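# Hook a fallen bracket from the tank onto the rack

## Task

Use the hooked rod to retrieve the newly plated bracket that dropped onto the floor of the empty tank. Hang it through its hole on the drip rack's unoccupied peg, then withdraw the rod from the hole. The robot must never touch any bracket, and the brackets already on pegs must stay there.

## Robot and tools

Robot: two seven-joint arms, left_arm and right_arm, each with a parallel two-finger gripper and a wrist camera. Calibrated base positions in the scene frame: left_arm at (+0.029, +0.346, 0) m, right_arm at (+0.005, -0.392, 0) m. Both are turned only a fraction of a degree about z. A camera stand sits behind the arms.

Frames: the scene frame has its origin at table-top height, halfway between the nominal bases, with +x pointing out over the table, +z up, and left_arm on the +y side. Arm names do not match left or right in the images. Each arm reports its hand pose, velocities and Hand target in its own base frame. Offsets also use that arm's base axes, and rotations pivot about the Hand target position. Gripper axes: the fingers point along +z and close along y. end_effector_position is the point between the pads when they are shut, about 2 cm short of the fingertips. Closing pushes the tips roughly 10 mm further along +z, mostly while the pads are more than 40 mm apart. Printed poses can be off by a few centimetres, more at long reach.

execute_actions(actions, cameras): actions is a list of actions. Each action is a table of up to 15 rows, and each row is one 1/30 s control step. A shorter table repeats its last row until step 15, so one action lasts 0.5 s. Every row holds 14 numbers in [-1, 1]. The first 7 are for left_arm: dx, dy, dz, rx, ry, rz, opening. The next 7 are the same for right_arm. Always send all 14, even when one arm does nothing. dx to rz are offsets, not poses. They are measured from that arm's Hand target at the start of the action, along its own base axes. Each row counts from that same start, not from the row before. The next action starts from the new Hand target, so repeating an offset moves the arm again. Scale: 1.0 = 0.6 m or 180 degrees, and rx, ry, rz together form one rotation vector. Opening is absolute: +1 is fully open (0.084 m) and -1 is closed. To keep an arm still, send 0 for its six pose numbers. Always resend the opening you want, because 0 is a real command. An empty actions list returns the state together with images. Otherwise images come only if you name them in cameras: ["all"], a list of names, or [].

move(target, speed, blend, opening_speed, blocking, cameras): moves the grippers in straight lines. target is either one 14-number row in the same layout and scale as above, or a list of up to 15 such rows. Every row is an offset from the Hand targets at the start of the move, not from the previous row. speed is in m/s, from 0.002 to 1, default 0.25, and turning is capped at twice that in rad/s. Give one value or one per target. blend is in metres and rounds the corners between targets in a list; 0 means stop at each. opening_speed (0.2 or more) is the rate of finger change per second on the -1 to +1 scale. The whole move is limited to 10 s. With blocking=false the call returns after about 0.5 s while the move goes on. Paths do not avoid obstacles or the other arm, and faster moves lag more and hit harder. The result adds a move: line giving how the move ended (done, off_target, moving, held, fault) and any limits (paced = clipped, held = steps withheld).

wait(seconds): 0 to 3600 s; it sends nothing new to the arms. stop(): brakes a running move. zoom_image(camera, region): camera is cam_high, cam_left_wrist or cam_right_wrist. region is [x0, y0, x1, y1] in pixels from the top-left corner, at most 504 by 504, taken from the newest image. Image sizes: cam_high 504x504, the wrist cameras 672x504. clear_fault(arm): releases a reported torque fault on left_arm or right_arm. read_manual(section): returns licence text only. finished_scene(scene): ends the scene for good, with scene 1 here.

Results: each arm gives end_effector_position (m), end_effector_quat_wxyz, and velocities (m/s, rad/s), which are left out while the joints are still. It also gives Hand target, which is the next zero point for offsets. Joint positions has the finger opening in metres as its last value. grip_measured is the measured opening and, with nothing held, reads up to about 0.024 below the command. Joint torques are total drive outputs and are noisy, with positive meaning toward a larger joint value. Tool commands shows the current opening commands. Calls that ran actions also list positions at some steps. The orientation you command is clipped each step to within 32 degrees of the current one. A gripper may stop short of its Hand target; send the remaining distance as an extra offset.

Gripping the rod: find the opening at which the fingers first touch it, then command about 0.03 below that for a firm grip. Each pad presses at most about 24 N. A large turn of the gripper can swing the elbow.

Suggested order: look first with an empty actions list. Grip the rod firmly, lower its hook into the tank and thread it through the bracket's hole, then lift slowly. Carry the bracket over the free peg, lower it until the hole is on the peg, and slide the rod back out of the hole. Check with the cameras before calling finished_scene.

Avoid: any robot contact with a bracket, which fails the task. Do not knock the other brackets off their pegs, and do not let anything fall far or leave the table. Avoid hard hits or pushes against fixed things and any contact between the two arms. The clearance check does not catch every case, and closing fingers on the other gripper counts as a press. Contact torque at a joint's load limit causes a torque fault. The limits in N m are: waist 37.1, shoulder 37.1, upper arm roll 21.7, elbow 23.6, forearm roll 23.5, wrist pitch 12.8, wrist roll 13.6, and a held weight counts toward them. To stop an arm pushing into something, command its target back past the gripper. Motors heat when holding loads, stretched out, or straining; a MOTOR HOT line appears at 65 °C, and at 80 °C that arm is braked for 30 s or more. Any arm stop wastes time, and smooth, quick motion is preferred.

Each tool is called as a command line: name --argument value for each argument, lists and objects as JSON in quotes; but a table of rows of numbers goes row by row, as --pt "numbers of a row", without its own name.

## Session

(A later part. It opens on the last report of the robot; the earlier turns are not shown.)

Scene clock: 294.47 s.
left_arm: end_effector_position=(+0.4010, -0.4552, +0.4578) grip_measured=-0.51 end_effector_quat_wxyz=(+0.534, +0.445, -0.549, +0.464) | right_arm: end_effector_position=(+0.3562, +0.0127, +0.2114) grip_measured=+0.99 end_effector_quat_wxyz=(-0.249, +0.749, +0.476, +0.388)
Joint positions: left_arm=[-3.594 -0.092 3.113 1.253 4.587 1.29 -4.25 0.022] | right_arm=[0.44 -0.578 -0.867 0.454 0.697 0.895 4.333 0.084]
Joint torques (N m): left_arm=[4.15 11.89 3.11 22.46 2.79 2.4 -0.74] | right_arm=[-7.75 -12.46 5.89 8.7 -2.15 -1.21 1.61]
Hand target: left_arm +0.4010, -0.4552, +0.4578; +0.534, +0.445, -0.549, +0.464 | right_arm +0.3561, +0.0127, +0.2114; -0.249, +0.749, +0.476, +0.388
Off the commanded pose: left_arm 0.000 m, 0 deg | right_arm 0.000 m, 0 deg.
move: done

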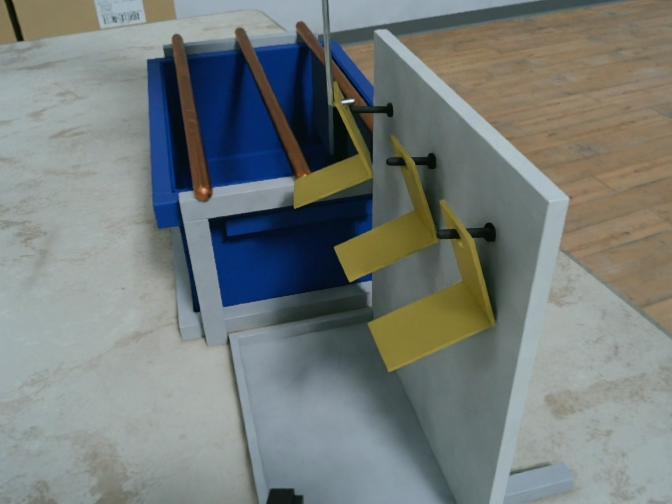

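move --target '[0.0147,-0.0022,-0.001,0,0,0,-0.6, 0,0,0,0,0,0,1]' --speed 0.04 --cameras '["cam_left_wrist"]'

zoom_image --camera "cam_left_wrist" --region '[320, 70, 400, 140]'

move --target '[0,0,0,0,0,0,-0.6, 0.1208,-0.0563,0,0,0,0,1]' --speed 0.25 --cameras '["cam_left_wrist"]'

zoom_image --camera "cam_left_wrist" --region '[165, 60, 245, 130]'

Scene clock: 298.70 s.
left_arm: end_effector_position=(+0.4098, -0.4565, +0.4572) grip_measured=-0.51 end_effector_quat_wxyz=(+0.534, +0.445, -0.549, +0.465) | right_arm: end_effector_position=(+0.3561, +0.0127, +0.2114) grip_measured=+0.99 end_effector_quat_wxyz=(-0.249, +0.749, +0.476, +0.388)
Joint positions: left_arm=[-3.59 -0.12 3.116 1.285 4.591 1.295 -4.255 0.022] | right_arm=[0.439 -0.578 -0.867 0.454 0.697 0.895 4.333 0.084]
Joint torques (N m): left_arm=[4.48 12.4 2.89 22.82 2.49 2.4 -0.87] | right_arm=[-7.98 -12.98 6.18 8.48 -2.12 -1.12 1.85]
Hand target: left_arm +0.4098, -0.4565, +0.4572; +0.534, +0.445, -0.549, +0.464 | right_arm +0.3561, +0.0127, +0.2114; -0.249, +0.749, +0.476, +0.388
Off the commanded pose: left_arm 0.000 m, 0 deg | right_arm 0.000 m, 0 deg.
move: done

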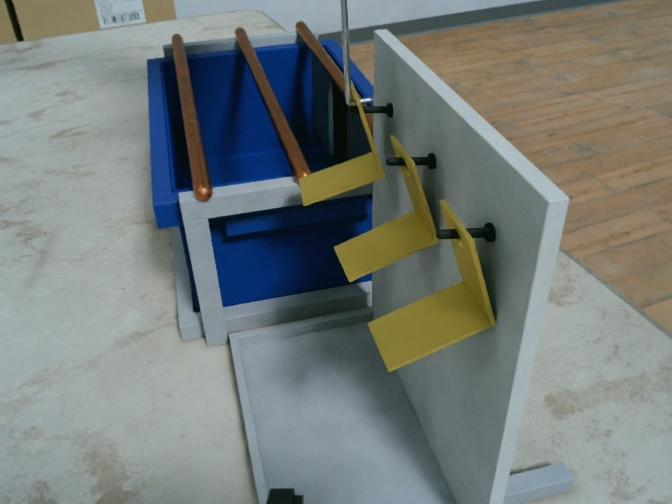

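Scaled by 6.300.

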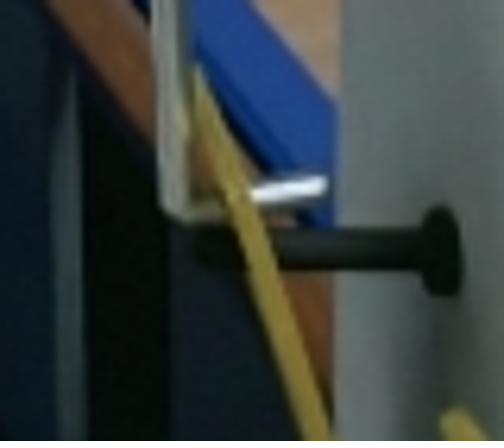

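Scene clock: 299.93 s.
left_arm: end_effector_position=(+0.4098, -0.4565, +0.4572) grip_measured=-0.51 end_effector_quat_wxyz=(+0.534, +0.445, -0.549, +0.464) | right_arm: end_effector_position=(+0.4286, -0.0211, +0.2114) grip_measured=+0.99 end_effector_quat_wxyz=(-0.248, +0.749, +0.476, +0.388)
Joint positions: left_arm=[-3.59 -0.12 3.116 1.285 4.591 1.295 -4.255 0.022] | right_arm=[0.715 -0.21 -1.151 0.749 0.918 1.061 4.158 0.084]
Joint torques (N m): left_arm=[4.3 12.5 2.76 22.46 2.44 2.36 -0.87] | right_arm=[7.96 4.02 1.1 16.52 3.16 0.74 -1.54]
Hand target: left_arm +0.4098, -0.4565, +0.4572; +0.534, +0.445, -0.549, +0.464 | right_arm +0.4286, -0.0211, +0.2114; -0.249, +0.749, +0.476, +0.388
Off the commanded pose: left_arm 0.000 m, 0 deg | right_arm 0.000 m, 0 deg.
move: done

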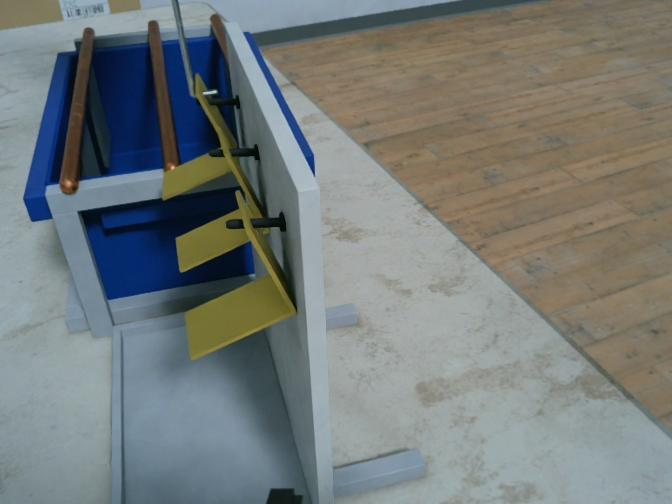

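Scaled by 6.300.

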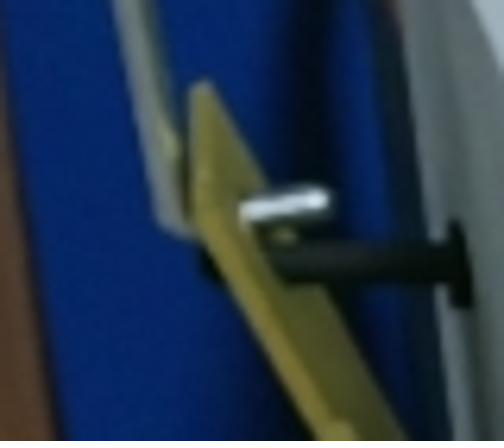

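move --target '[0.0072,0.003,-0.0013,0,0,0,-0.6, 0,0,0,0,0,0,1]' --speed 0.03 --cameras '["cam_left_wrist"]'

zoom_image --camera "cam_left_wrist" --region '[165, 60, 245, 130]'

move --target '[0,0,0,0,0,0,-0.6, -0.1208,0.0563,0,0,0,0,1]' --speed 0.25 --cameras '["cam_left_wrist"]'

zoom_image --camera "cam_left_wrist" --region '[320, 70, 400, 140]'

Scene clock: 305.40 s.
left_arm: end_effector_position=(+0.4141, -0.4548, +0.4564) grip_measured=-0.51 end_effector_quat_wxyz=(+0.534, +0.445, -0.549, +0.464) | right_arm: end_effector_position=(+0.4286, -0.0211, +0.2114) grip_measured=+0.99 end_effector_quat_wxyz=(-0.249, +0.749, +0.476, +0.388)
Joint positions: left_arm=[-3.586 -0.13 3.12 1.296 4.595 1.303 -4.256 0.022] | right_arm=[0.715 -0.21 -1.151 0.749 0.918 1.062 4.158 0.084]
Joint torques (N m): left_arm=[4.52 12.57 2.79 22.64 2.77 2.35 -0.94] | right_arm=[8.1 4.64 0.79 16.6 3.15 0.65 -1.54]
Hand target: left_arm +0.4142, -0.4547, +0.4564; +0.534, +0.445, -0.549, +0.464 | right_arm +0.4286, -0.0211, +0.2114; -0.249, +0.749, +0.476, +0.388
Off the commanded pose: left_arm 0.000 m, 0 deg | right_arm 0.000 m, 0 deg.
move: done

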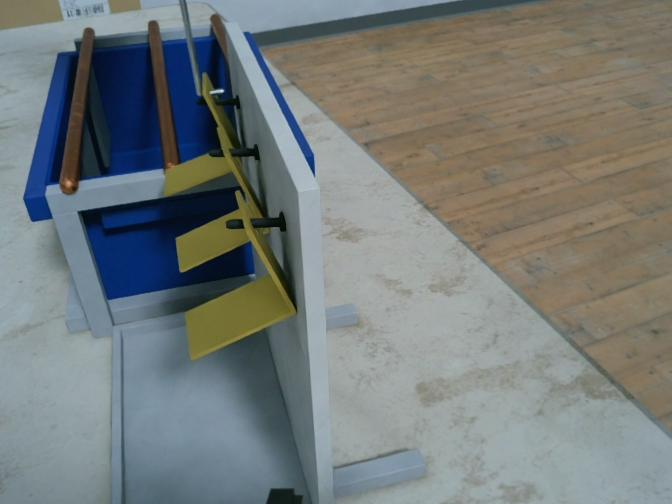

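Scaled by 6.300.

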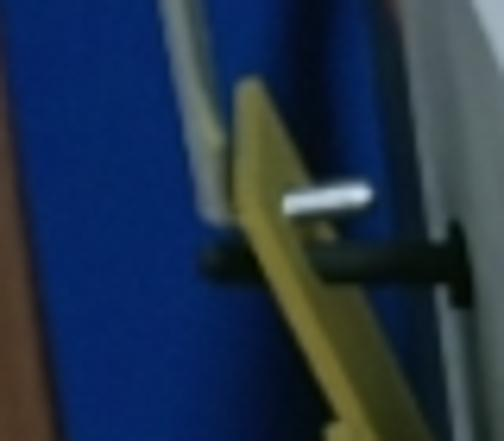

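Scene clock: 306.50 s.
left_arm: end_effector_position=(+0.4142, -0.4547, +0.4564) grip_measured=-0.51 end_effector_quat_wxyz=(+0.534, +0.445, -0.549, +0.464) | right_arm: end_effector_position=(+0.3562, +0.0127, +0.2114) grip_measured=+0.99 end_effector_quat_wxyz=(-0.249, +0.749, +0.476, +0.388)
Joint positions: left_arm=[-3.586 -0.13 3.12 1.296 4.595 1.303 -4.256 0.022] | right_arm=[0.446 -0.582 -0.873 0.453 0.691 0.891 4.338 0.084]
Joint torques (N m): left_arm=[4.14 12.68 2.73 22.39 2.59 2.46 -0.93] | right_arm=[-7.67 -13.1 6.14 8.48 -2.28 -1.06 2.08]
Hand target: left_arm +0.4142, -0.4547, +0.4564; +0.534, +0.445, -0.549, +0.464 | right_arm +0.3561, +0.0127, +0.2114; -0.249, +0.749, +0.476, +0.388
Off the commanded pose: left_arm 0.000 m, 0 deg | right_arm 0.000 m, 0 deg.
move: done

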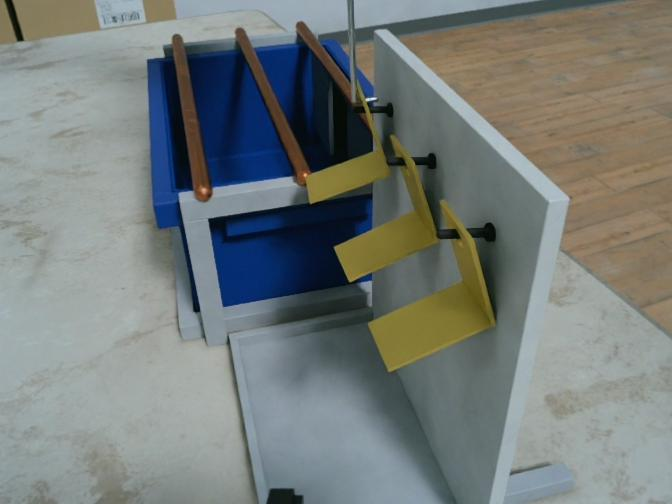

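Scaled by 6.300.

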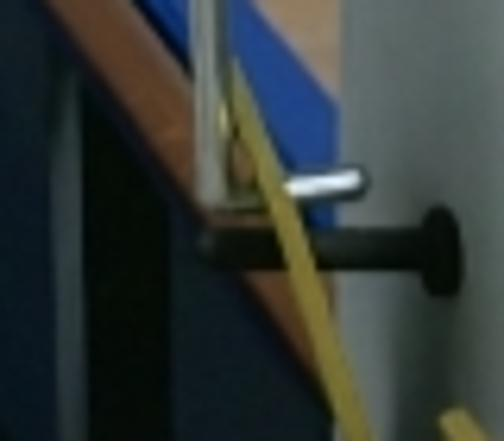

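move --target '[0.0008,0.005,-0.0008,0,0,0,-0.6, 0,0,0,0,0,0,1]' --speed 0.03 --cameras '["cam_left_wrist"]'

zoom_image --camera "cam_left_wrist" --region '[320, 70, 400, 140]'

Scene clock: 310.57 s.
left_arm: end_effector_position=(+0.4147, -0.4518, +0.4559) grip_measured=-0.51 end_effector_quat_wxyz=(+0.534, +0.445, -0.549, +0.464) | right_arm: end_effector_position=(+0.3561, +0.0127, +0.2114) grip_measured=+0.99 end_effector_quat_wxyz=(-0.249, +0.749, +0.476, +0.388)
Joint positions: left_arm=[-3.582 -0.128 3.123 1.292 4.597 1.31 -4.255 0.022] | right_arm=[0.446 -0.583 -0.873 0.453 0.691 0.891 4.338 0.084]
Joint torques (N m): left_arm=[4.89 23.97 3.34 13.33 2.89 2.45 1.2] | right_arm=[-7.98 -12.63 6.5 8.48 -2.23 -1.1 1.73]
Hand target: left_arm +0.4146, -0.4517, +0.4559; +0.534, +0.445, -0.549, +0.464 | right_arm +0.3561, +0.0127, +0.2114; -0.249, +0.749, +0.476, +0.388
Off the commanded pose: left_arm 0.000 m, 0 deg | right_arm 0.000 m, 0 deg.
move: done

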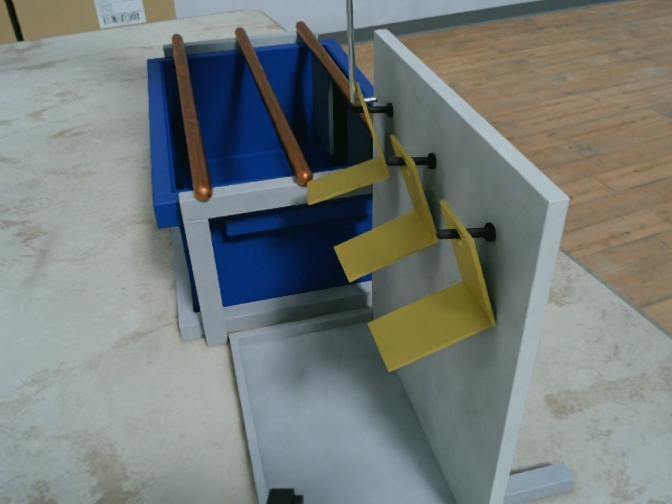

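Scaled by 6.300.

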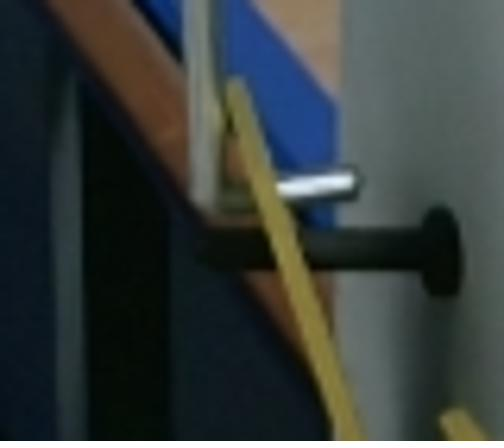

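move --target '[0.0013,0.005,-0.0038,0,0,0,-0.6, 0,0,0,0,0,0,1]' --speed 0.03 --cameras '["cam_left_wrist"]'

zoom_image --camera "cam_left_wrist" --region '[320, 70, 400, 140]'

move --target '[0,0,0,0,0,0,-0.6, 0.1208,-0.0563,0,0,0,0,1]' --speed 0.25 --cameras '["cam_left_wrist"]'

zoom_image --camera "cam_left_wrist" --region '[165, 60, 245, 130]'

Scene clock: 314.20 s.
left_arm: end_effector_position=(+0.4154, -0.4488, +0.4537) grip_measured=-0.51 end_effector_quat_wxyz=(+0.534, +0.445, -0.549, +0.464) | right_arm: end_effector_position=(+0.3561, +0.0127, +0.2114) grip_measured=+0.99 end_effector_quat_wxyz=(-0.249, +0.749, +0.476, +0.388)
Joint positions: left_arm=[-3.578 -0.127 3.126 1.286 4.598 1.317 -4.25 0.022] | right_arm=[0.446 -0.583 -0.873 0.453 0.691 0.891 4.338 0.084]
Joint torques (N m): left_arm=[4.88 23.11 3.34 12.66 2.96 2.1 1.07] | right_arm=[-7.91 -12.53 6.31 8.32 -2 -1.01 1.79]
Hand target: left_arm +0.4154, -0.4487, +0.4537; +0.534, +0.445, -0.549, +0.464 | right_arm +0.3561, +0.0127, +0.2114; -0.249, +0.749, +0.476, +0.388
Off the commanded pose: left_arm 0.000 m, 0 deg | right_arm 0.000 m, 0 deg.
move: done

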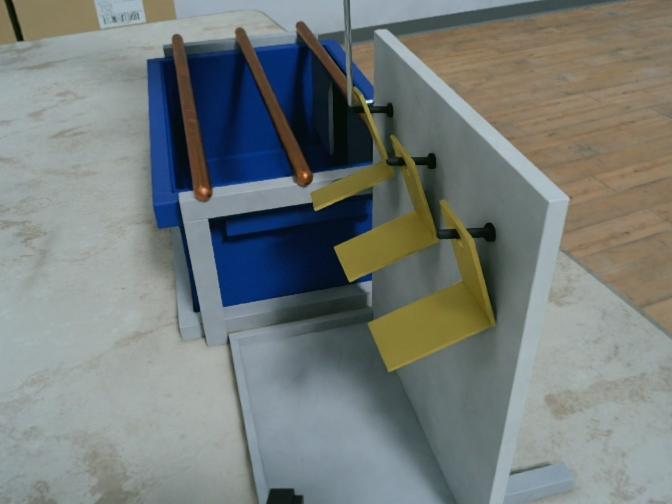

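Scaled by 6.300.

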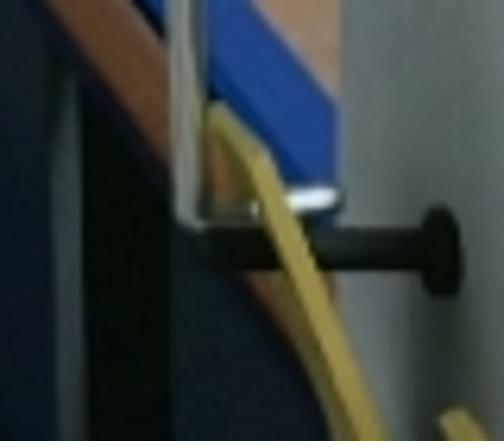

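Scene clock: 315.43 s.
left_arm: end_effector_position=(+0.4154, -0.4487, +0.4537) grip_measured=-0.51 end_effector_quat_wxyz=(+0.534, +0.445, -0.549, +0.464) | right_arm: end_effector_position=(+0.4286, -0.0211, +0.2114) grip_measured=+0.99 end_effector_quat_wxyz=(-0.248, +0.749, +0.476, +0.388)
Joint positions: left_arm=[-3.578 -0.127 3.126 1.285 4.598 1.317 -4.25 0.022] | right_arm=[0.731 -0.218 -1.164 0.748 0.911 1.055 4.163 0.084]
Joint torques (N m): left_arm=[5.26 22.73 3.36 13.05 2.83 2.16 1.09] | right_arm=[8.67 4.55 0.86 16.5 3.27 0.93 -1.42]
Hand target: left_arm +0.4154, -0.4487, +0.4537; +0.534, +0.445, -0.549, +0.464 | right_arm +0.4286, -0.0211, +0.2114; -0.249, +0.749, +0.476, +0.388
Off the commanded pose: left_arm 0.000 m, 0 deg | right_arm 0.000 m, 0 deg.
move: done

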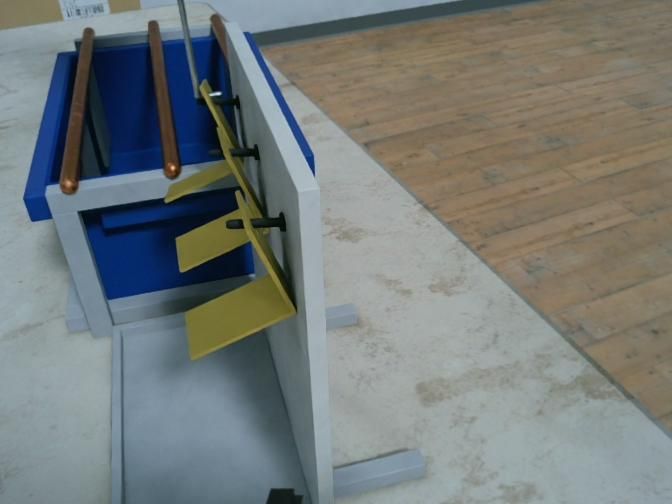

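Scaled by 6.300.

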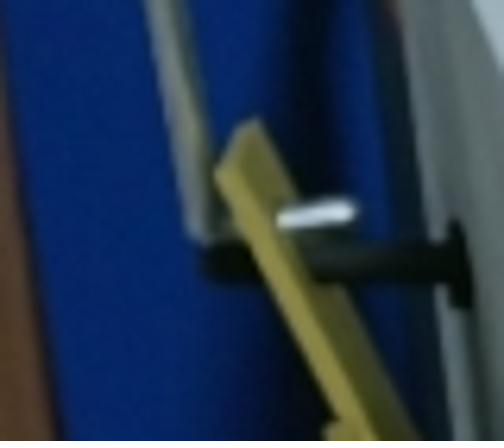

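move --target '[0.0,0.0017,-0.0055,0,0,0,-0.6, 0,0,0,0,0,0,1]' --speed 0.03 --cameras '["cam_left_wrist"]'

zoom_image --camera "cam_left_wrist" --region '[165, 60, 245, 130]'

move --target '[0,0,0,0,0,0,-0.6, -0.1208,0.0563,0,0,0,0,1]' --speed 0.25 --cameras '["cam_left_wrist"]'

zoom_image --camera "cam_left_wrist" --region '[320, 70, 400, 140]'

Scene clock: 319.43 s.
left_arm: end_effector_position=(+0.4154, -0.4477, +0.4504) grip_measured=-0.51 end_effector_quat_wxyz=(+0.534, +0.445, -0.549, +0.465) | right_arm: end_effector_position=(+0.4286, -0.0211, +0.2114) grip_measured=+0.99 end_effector_quat_wxyz=(-0.249, +0.749, +0.476, +0.388)
Joint positions: left_arm=[-3.576 -0.128 3.127 1.279 4.597 1.32 -4.243 0.022] | right_arm=[0.731 -0.218 -1.164 0.748 0.911 1.055 4.162 0.084]
Joint torques (N m): left_arm=[5.13 12.48 3.81 12.49 -6.08 2.09 1.26] | right_arm=[8.44 4.53 0.82 16.68 3.21 0.73 -1.42]
Hand target: left_arm +0.4154, -0.4477, +0.4504; +0.534, +0.445, -0.549, +0.464 | right_arm +0.4286, -0.0211, +0.2114; -0.249, +0.749, +0.476, +0.388
Off the commanded pose: left_arm 0.000 m, 0 deg | right_arm 0.000 m, 0 deg.
move: done

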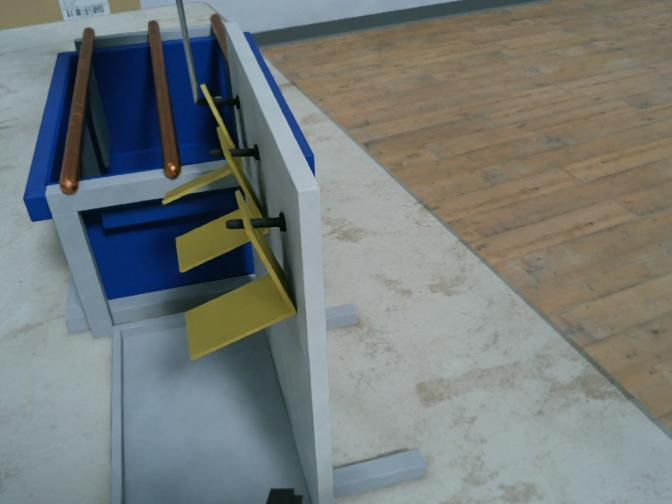

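Scaled by 6.300.

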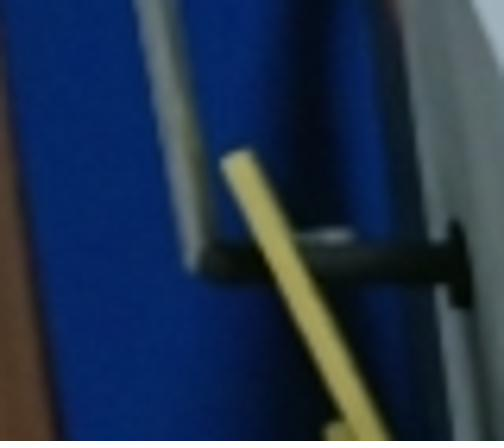

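Scene clock: 320.53 s.
left_arm: end_effector_position=(+0.4154, -0.4477, +0.4504) grip_measured=-0.51 end_effector_quat_wxyz=(+0.534, +0.445, -0.549, +0.464) | right_arm: end_effector_position=(+0.3562, +0.0127, +0.2114) grip_measured=+0.99 end_effector_quat_wxyz=(-0.249, +0.749, +0.476, +0.388)
Joint positions: left_arm=[-3.576 -0.128 3.127 1.279 4.597 1.32 -4.243 0.022] | right_arm=[0.452 -0.586 -0.878 0.452 0.686 0.888 4.342 0.084]
Joint torques (N m): left_arm=[5.09 12.05 3.75 12.62 -6.1 1.99 1.3] | right_arm=[-7.72 -12.23 6.17 8.54 -2.21 -1.07 1.57]
Hand target: left_arm +0.4154, -0.4477, +0.4504; +0.534, +0.445, -0.549, +0.464 | right_arm +0.3561, +0.0127, +0.2114; -0.249, +0.749, +0.476, +0.388
Off the commanded pose: left_arm 0.000 m, 0 deg | right_arm 0.000 m, 0 deg.
move: done

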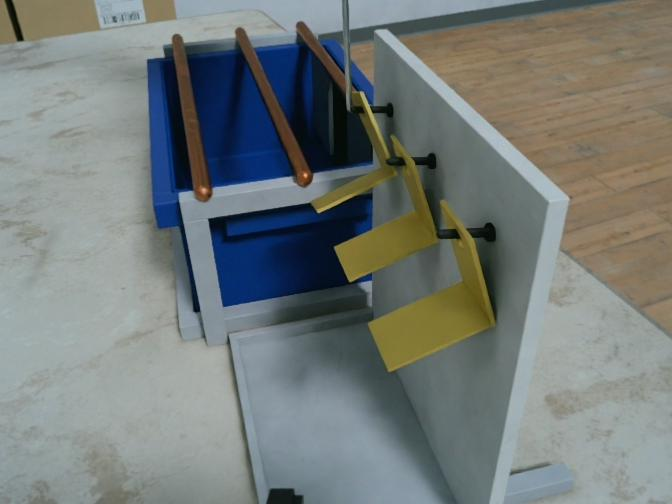

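Scaled by 6.300.

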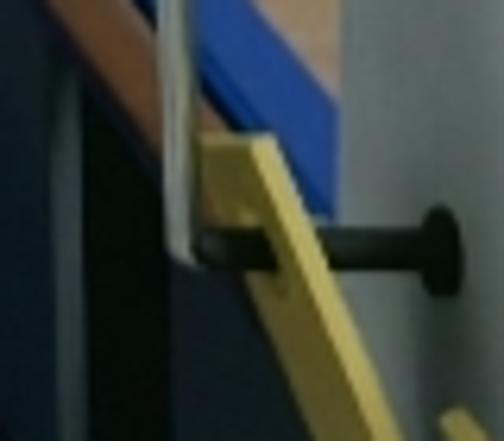

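move --target '[0.0,0.0,-0.0058,0,0,0,-0.6, 0,0,0,0,0,0,1]' --speed 0.03 --cameras '["cam_left_wrist"]'

zoom_image --camera "cam_left_wrist" --region '[320, 70, 400, 140]'

Scene clock: 322.40 s.
left_arm: end_effector_position=(+0.4154, -0.4477, +0.4469) grip_measured=-0.51 end_effector_quat_wxyz=(+0.534, +0.445, -0.549, +0.465) | right_arm: end_effector_position=(+0.3561, +0.0127, +0.2114) grip_measured=+0.99 end_effector_quat_wxyz=(-0.249, +0.749, +0.476, +0.388)
Joint positions: left_arm=[-3.576 -0.131 3.127 1.274 4.595 1.321 -4.235 0.022] | right_arm=[0.452 -0.587 -0.878 0.452 0.686 0.888 4.342 0.084]
Joint torques (N m): left_arm=[4.88 11.47 2.86 11.57 -5.6 1.75 1.13] | right_arm=[-8.02 -13.01 6.33 8.62 -2.24 -1.18 1.68]
Hand target: left_arm +0.4154, -0.4477, +0.4469; +0.534, +0.445, -0.549, +0.464 | right_arm +0.3561, +0.0127, +0.2114; -0.249, +0.749, +0.476, +0.388
Off the commanded pose: left_arm 0.000 m, 0 deg | right_arm 0.000 m, 0 deg.
move: done

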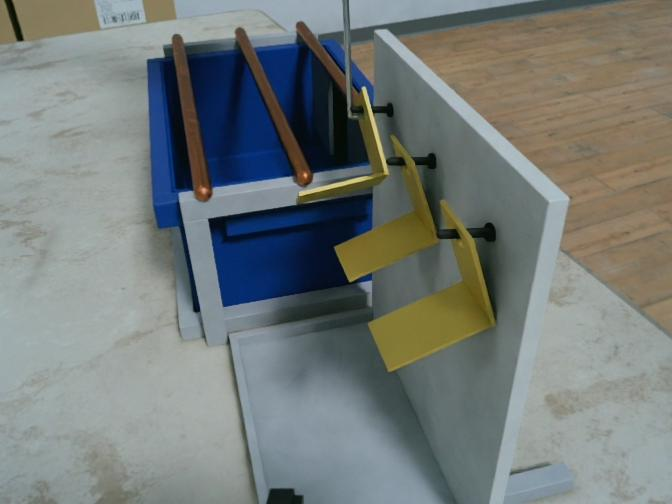

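Scaled by 6.300.

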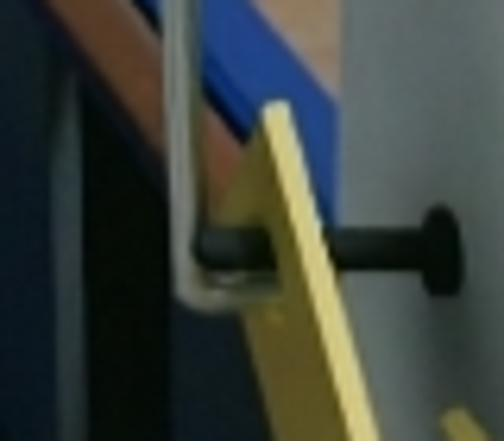

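move --pt "0.0 0.0 0.002 0 0 0 -0.6 0 0 0 0 0 0 1" --pt "-0.0165 0.0027 0.002 0 0 0 -0.6 0 0 0 0 0 0 1" --speed 0.03 --cameras '["cam_left_wrist"]'

zoom_image --camera "cam_left_wrist" --region '[310, 70, 400, 150]'

Scene clock: 326.33 s.
left_arm: end_effector_position=(+0.4056, -0.4461, +0.4481) grip_measured=-0.51 end_effector_quat_wxyz=(+0.534, +0.445, -0.549, +0.464) | right_arm: end_effector_position=(+0.3561, +0.0127, +0.2114) grip_measured=+0.99 end_effector_quat_wxyz=(-0.249, +0.749, +0.476, +0.388)
Joint positions: left_arm=[-3.579 -0.099 3.124 1.238 4.591 1.316 -4.23 0.022] | right_arm=[0.452 -0.587 -0.878 0.452 0.686 0.888 4.342 0.084]
Joint torques (N m): left_arm=[-3.92 22.41 -2.21 12.58 -5.88 -0.87 1.19] | right_arm=[-7.96 -12.63 6.42 8.38 -2.19 -1.09 1.83]
Hand target: left_arm +0.4055, -0.4461, +0.4481; +0.534, +0.445, -0.549, +0.464 | right_arm +0.3561, +0.0127, +0.2114; -0.249, +0.749, +0.476, +0.388
Off the commanded pose: left_arm 0.000 m, 0 deg | right_arm 0.000 m, 0 deg.
move: done

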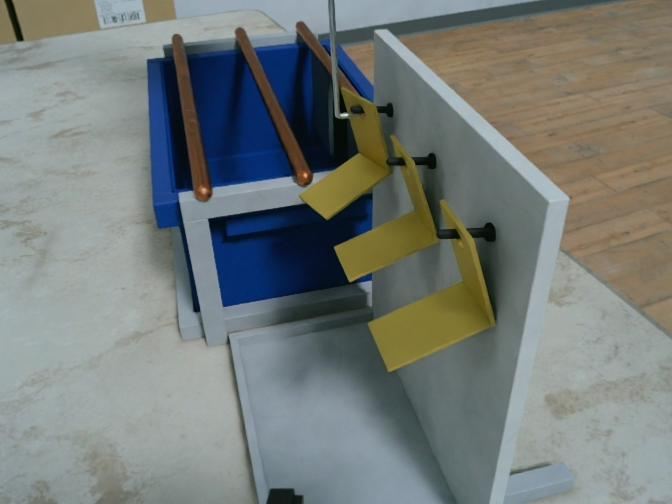

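Scaled by 5.600.

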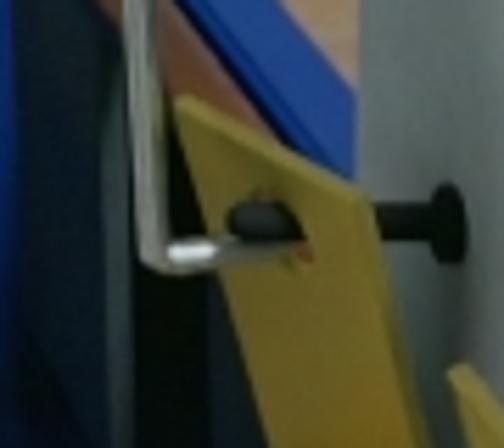

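move --target '[-0.0165,0.0027,0.0,0,0,0,-0.6, 0,0,0,0,0,0,1]' --speed 0.04 --cameras '["cam_left_wrist"]'

zoom_image --camera "cam_left_wrist" --region '[310, 70, 400, 150]'

Scene clock: 328.57 s.
left_arm: end_effector_position=(+0.3956, -0.4445, +0.4481) grip_measured=-0.51 end_effector_quat_wxyz=(+0.534, +0.445, -0.549, +0.464) | right_arm: end_effector_position=(+0.3561, +0.0127, +0.2114) grip_measured=+0.99 end_effector_quat_wxyz=(-0.249, +0.749, +0.476, +0.388)
Joint positions: left_arm=[-3.583 -0.068 3.121 1.201 4.586 1.311 -4.224 0.022] | right_arm=[0.452 -0.587 -0.878 0.452 0.686 0.888 4.342 0.084]
Joint torques (N m): left_arm=[-4.07 22.1 -2.15 13.11 -6.37 -0.79 1.34] | right_arm=[-8.02 -12.44 6.4 8.52 -2.04 -1.13 1.82]
Hand target: left_arm +0.3956, -0.4445, +0.4481; +0.534, +0.445, -0.549, +0.464 | right_arm +0.3561, +0.0127, +0.2114; -0.249, +0.749, +0.476, +0.388
Off the commanded pose: left_arm 0.000 m, 0 deg | right_arm 0.000 m, 0 deg.
move: done

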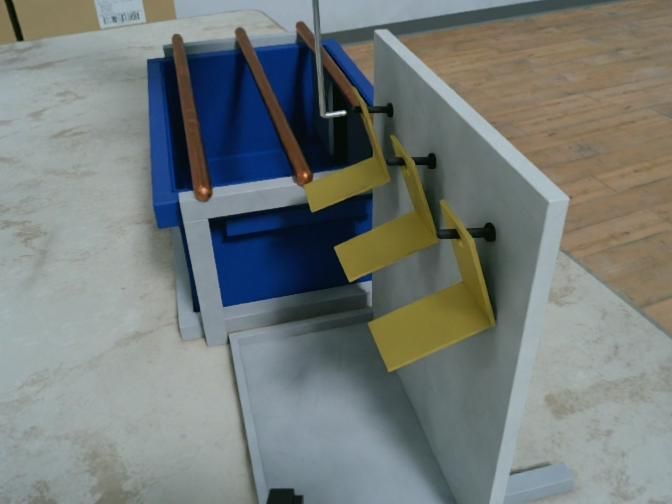

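Scaled by 5.600.

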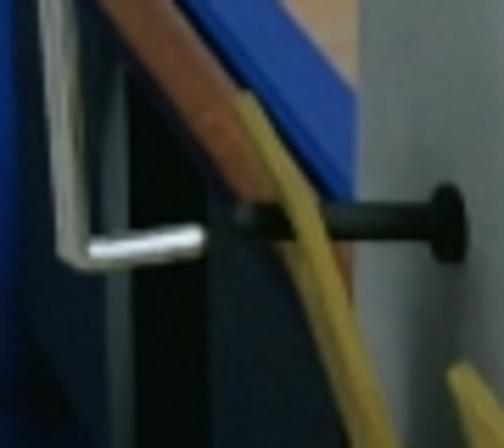

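move --pt "-0.23 0.037 0 0 0 0 -0.6 0 0 0 0 0 0 1" --pt "-0.3315 -0.0322 -0.5468 0.4989 -0.0435 0.0436 -0.6 0 0 0 0 0 0 1" --speed '[0.12,0.3]' --blend '[0.03,0]' --cameras '["all"]'

zoom_image --camera "cam_left_wrist" --region '[290, 60, 510, 380]'

Scene clock: 340.67 s.
left_arm: end_effector_position=(+0.1967, -0.4638, +0.1200) grip_measured=-0.51 end_effector_quat_wxyz=(+0.001, +0.695, -0.719, +0.001) | right_arm: end_effector_position=(+0.3561, +0.0127, +0.2114) grip_measured=+0.99 end_effector_quat_wxyz=(-0.249, +0.749, +0.476, +0.388)
Joint positions: left_arm=[-4.313 -0.235 3.144 1.083 6.282 0.847 -5.847 0.022] | right_arm=[0.452 -0.587 -0.878 0.452 0.686 0.888 4.342 0.084]
Joint torques (N m): left_arm=[-4.66 12.98 1.82 20.08 3.91 0.51 -0.89] | right_arm=[-8.13 -12.29 6.08 8.56 -2.09 -0.97 1.74]
Hand target: left_arm +0.1967, -0.4638, +0.1200; +0.000, +0.695, -0.719, +0.001 | right_arm +0.3561, +0.0127, +0.2114; -0.249, +0.749, +0.476, +0.388
Off the commanded pose: left_arm 0.000 m, 0 deg | right_arm 0.000 m, 0 deg.
joint sent to its limit (left arm) — joint 5 (forearm roll), upper limit. The joint targets still meet the commanded pose.
move: done

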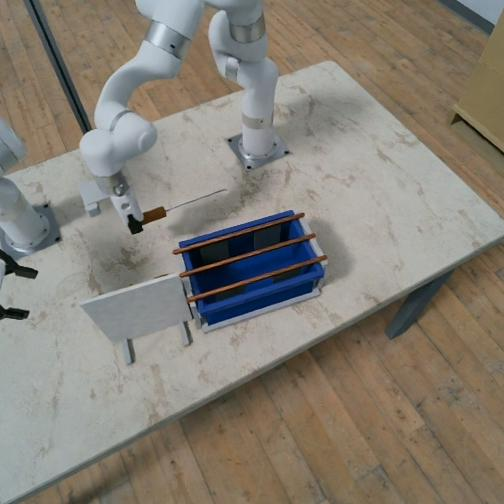

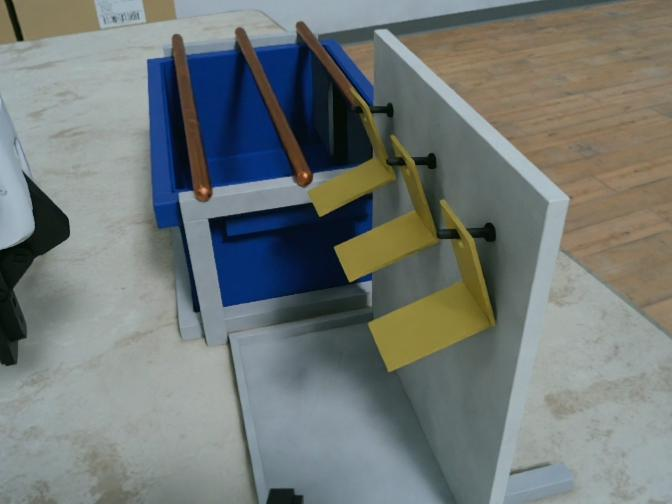

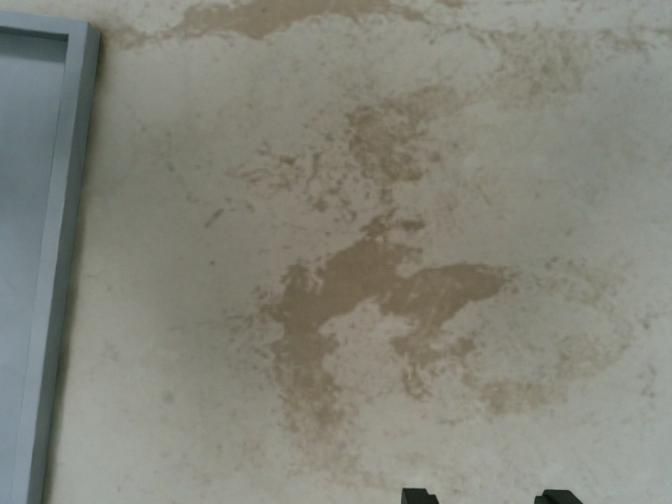

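Scaled by 1.575.

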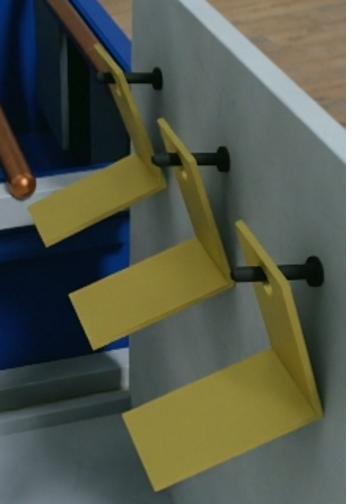

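move --pt "0 0 -0.1465 0 0 0 -0.6 0 0 0 0 0 0 1" --pt "0 0 -0.1465 0 0 0 0.2 0 0 0 0 0 0 1" --pt "0 0 0.1 0 0 0 0.2 0 0 0 0 0 0 1" --speed '[0.12,0.1,0.2]' --opening_speed 1.2 --cameras '["all"]'

Scene clock: 345.63 s.
left_arm: end_effector_position=(+0.1967, -0.4638, +0.1800) grip_measured=+0.19 end_effector_quat_wxyz=(+0.000, +0.695, -0.719, +0.001) | right_arm: end_effector_position=(+0.3561, +0.0127, +0.2114) grip_measured=+0.99 end_effector_quat_wxyz=(-0.249, +0.749, +0.476, +0.388)
Joint positions: left_arm=[-4.317 -0.152 3.148 1.16 6.282 1.006 -5.847 0.052] | right_arm=[0.452 -0.587 -0.878 0.452 0.686 0.888 4.342 0.084]
Joint torques (N m): left_arm=[-4.71 22.92 3.22 21.17 4.55 0.34 -0.82] | right_arm=[-7.89 -12.87 6.17 8.78 -2.1 -1.1 1.74]
Hand target: left_arm +0.1967, -0.4638, +0.1800; +0.000, +0.695, -0.719, +0.001 | right_arm +0.3561, +0.0127, +0.2114; -0.249, +0.749, +0.476, +0.388
Off the commanded pose: left_arm 0.000 m, 0 deg | right_arm 0.000 m, 0 deg.
joint sent to its limit (left arm) — joint 5 (forearm roll), upper limit. The joint targets still meet the commanded pose.
move: done

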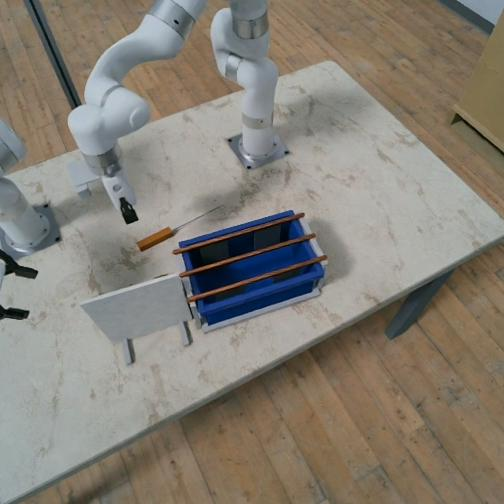

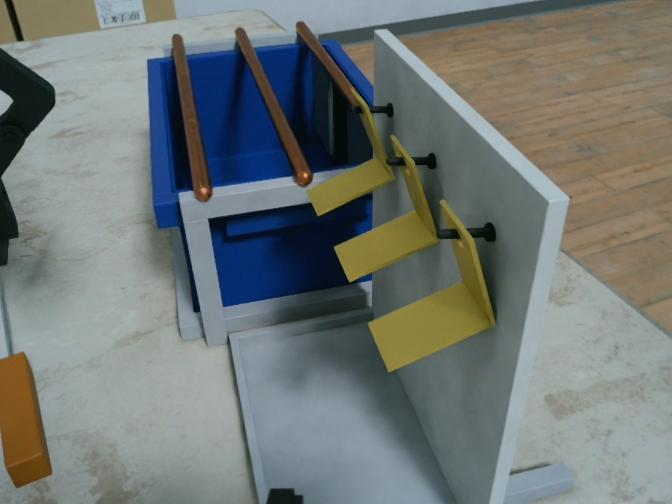

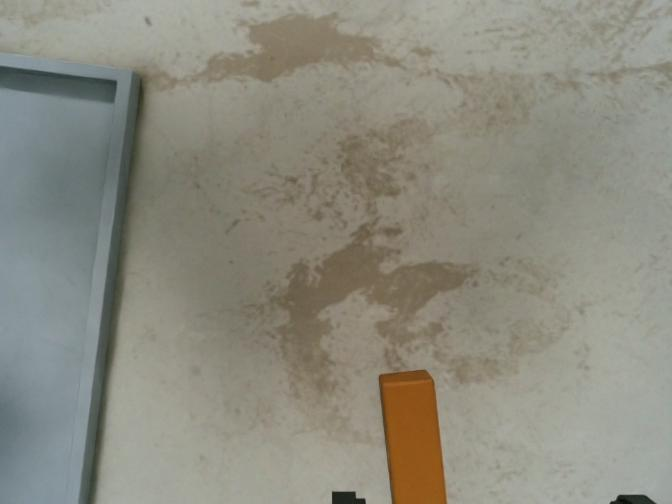

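finished_scene --scene 2

The scene is finished: the task was done.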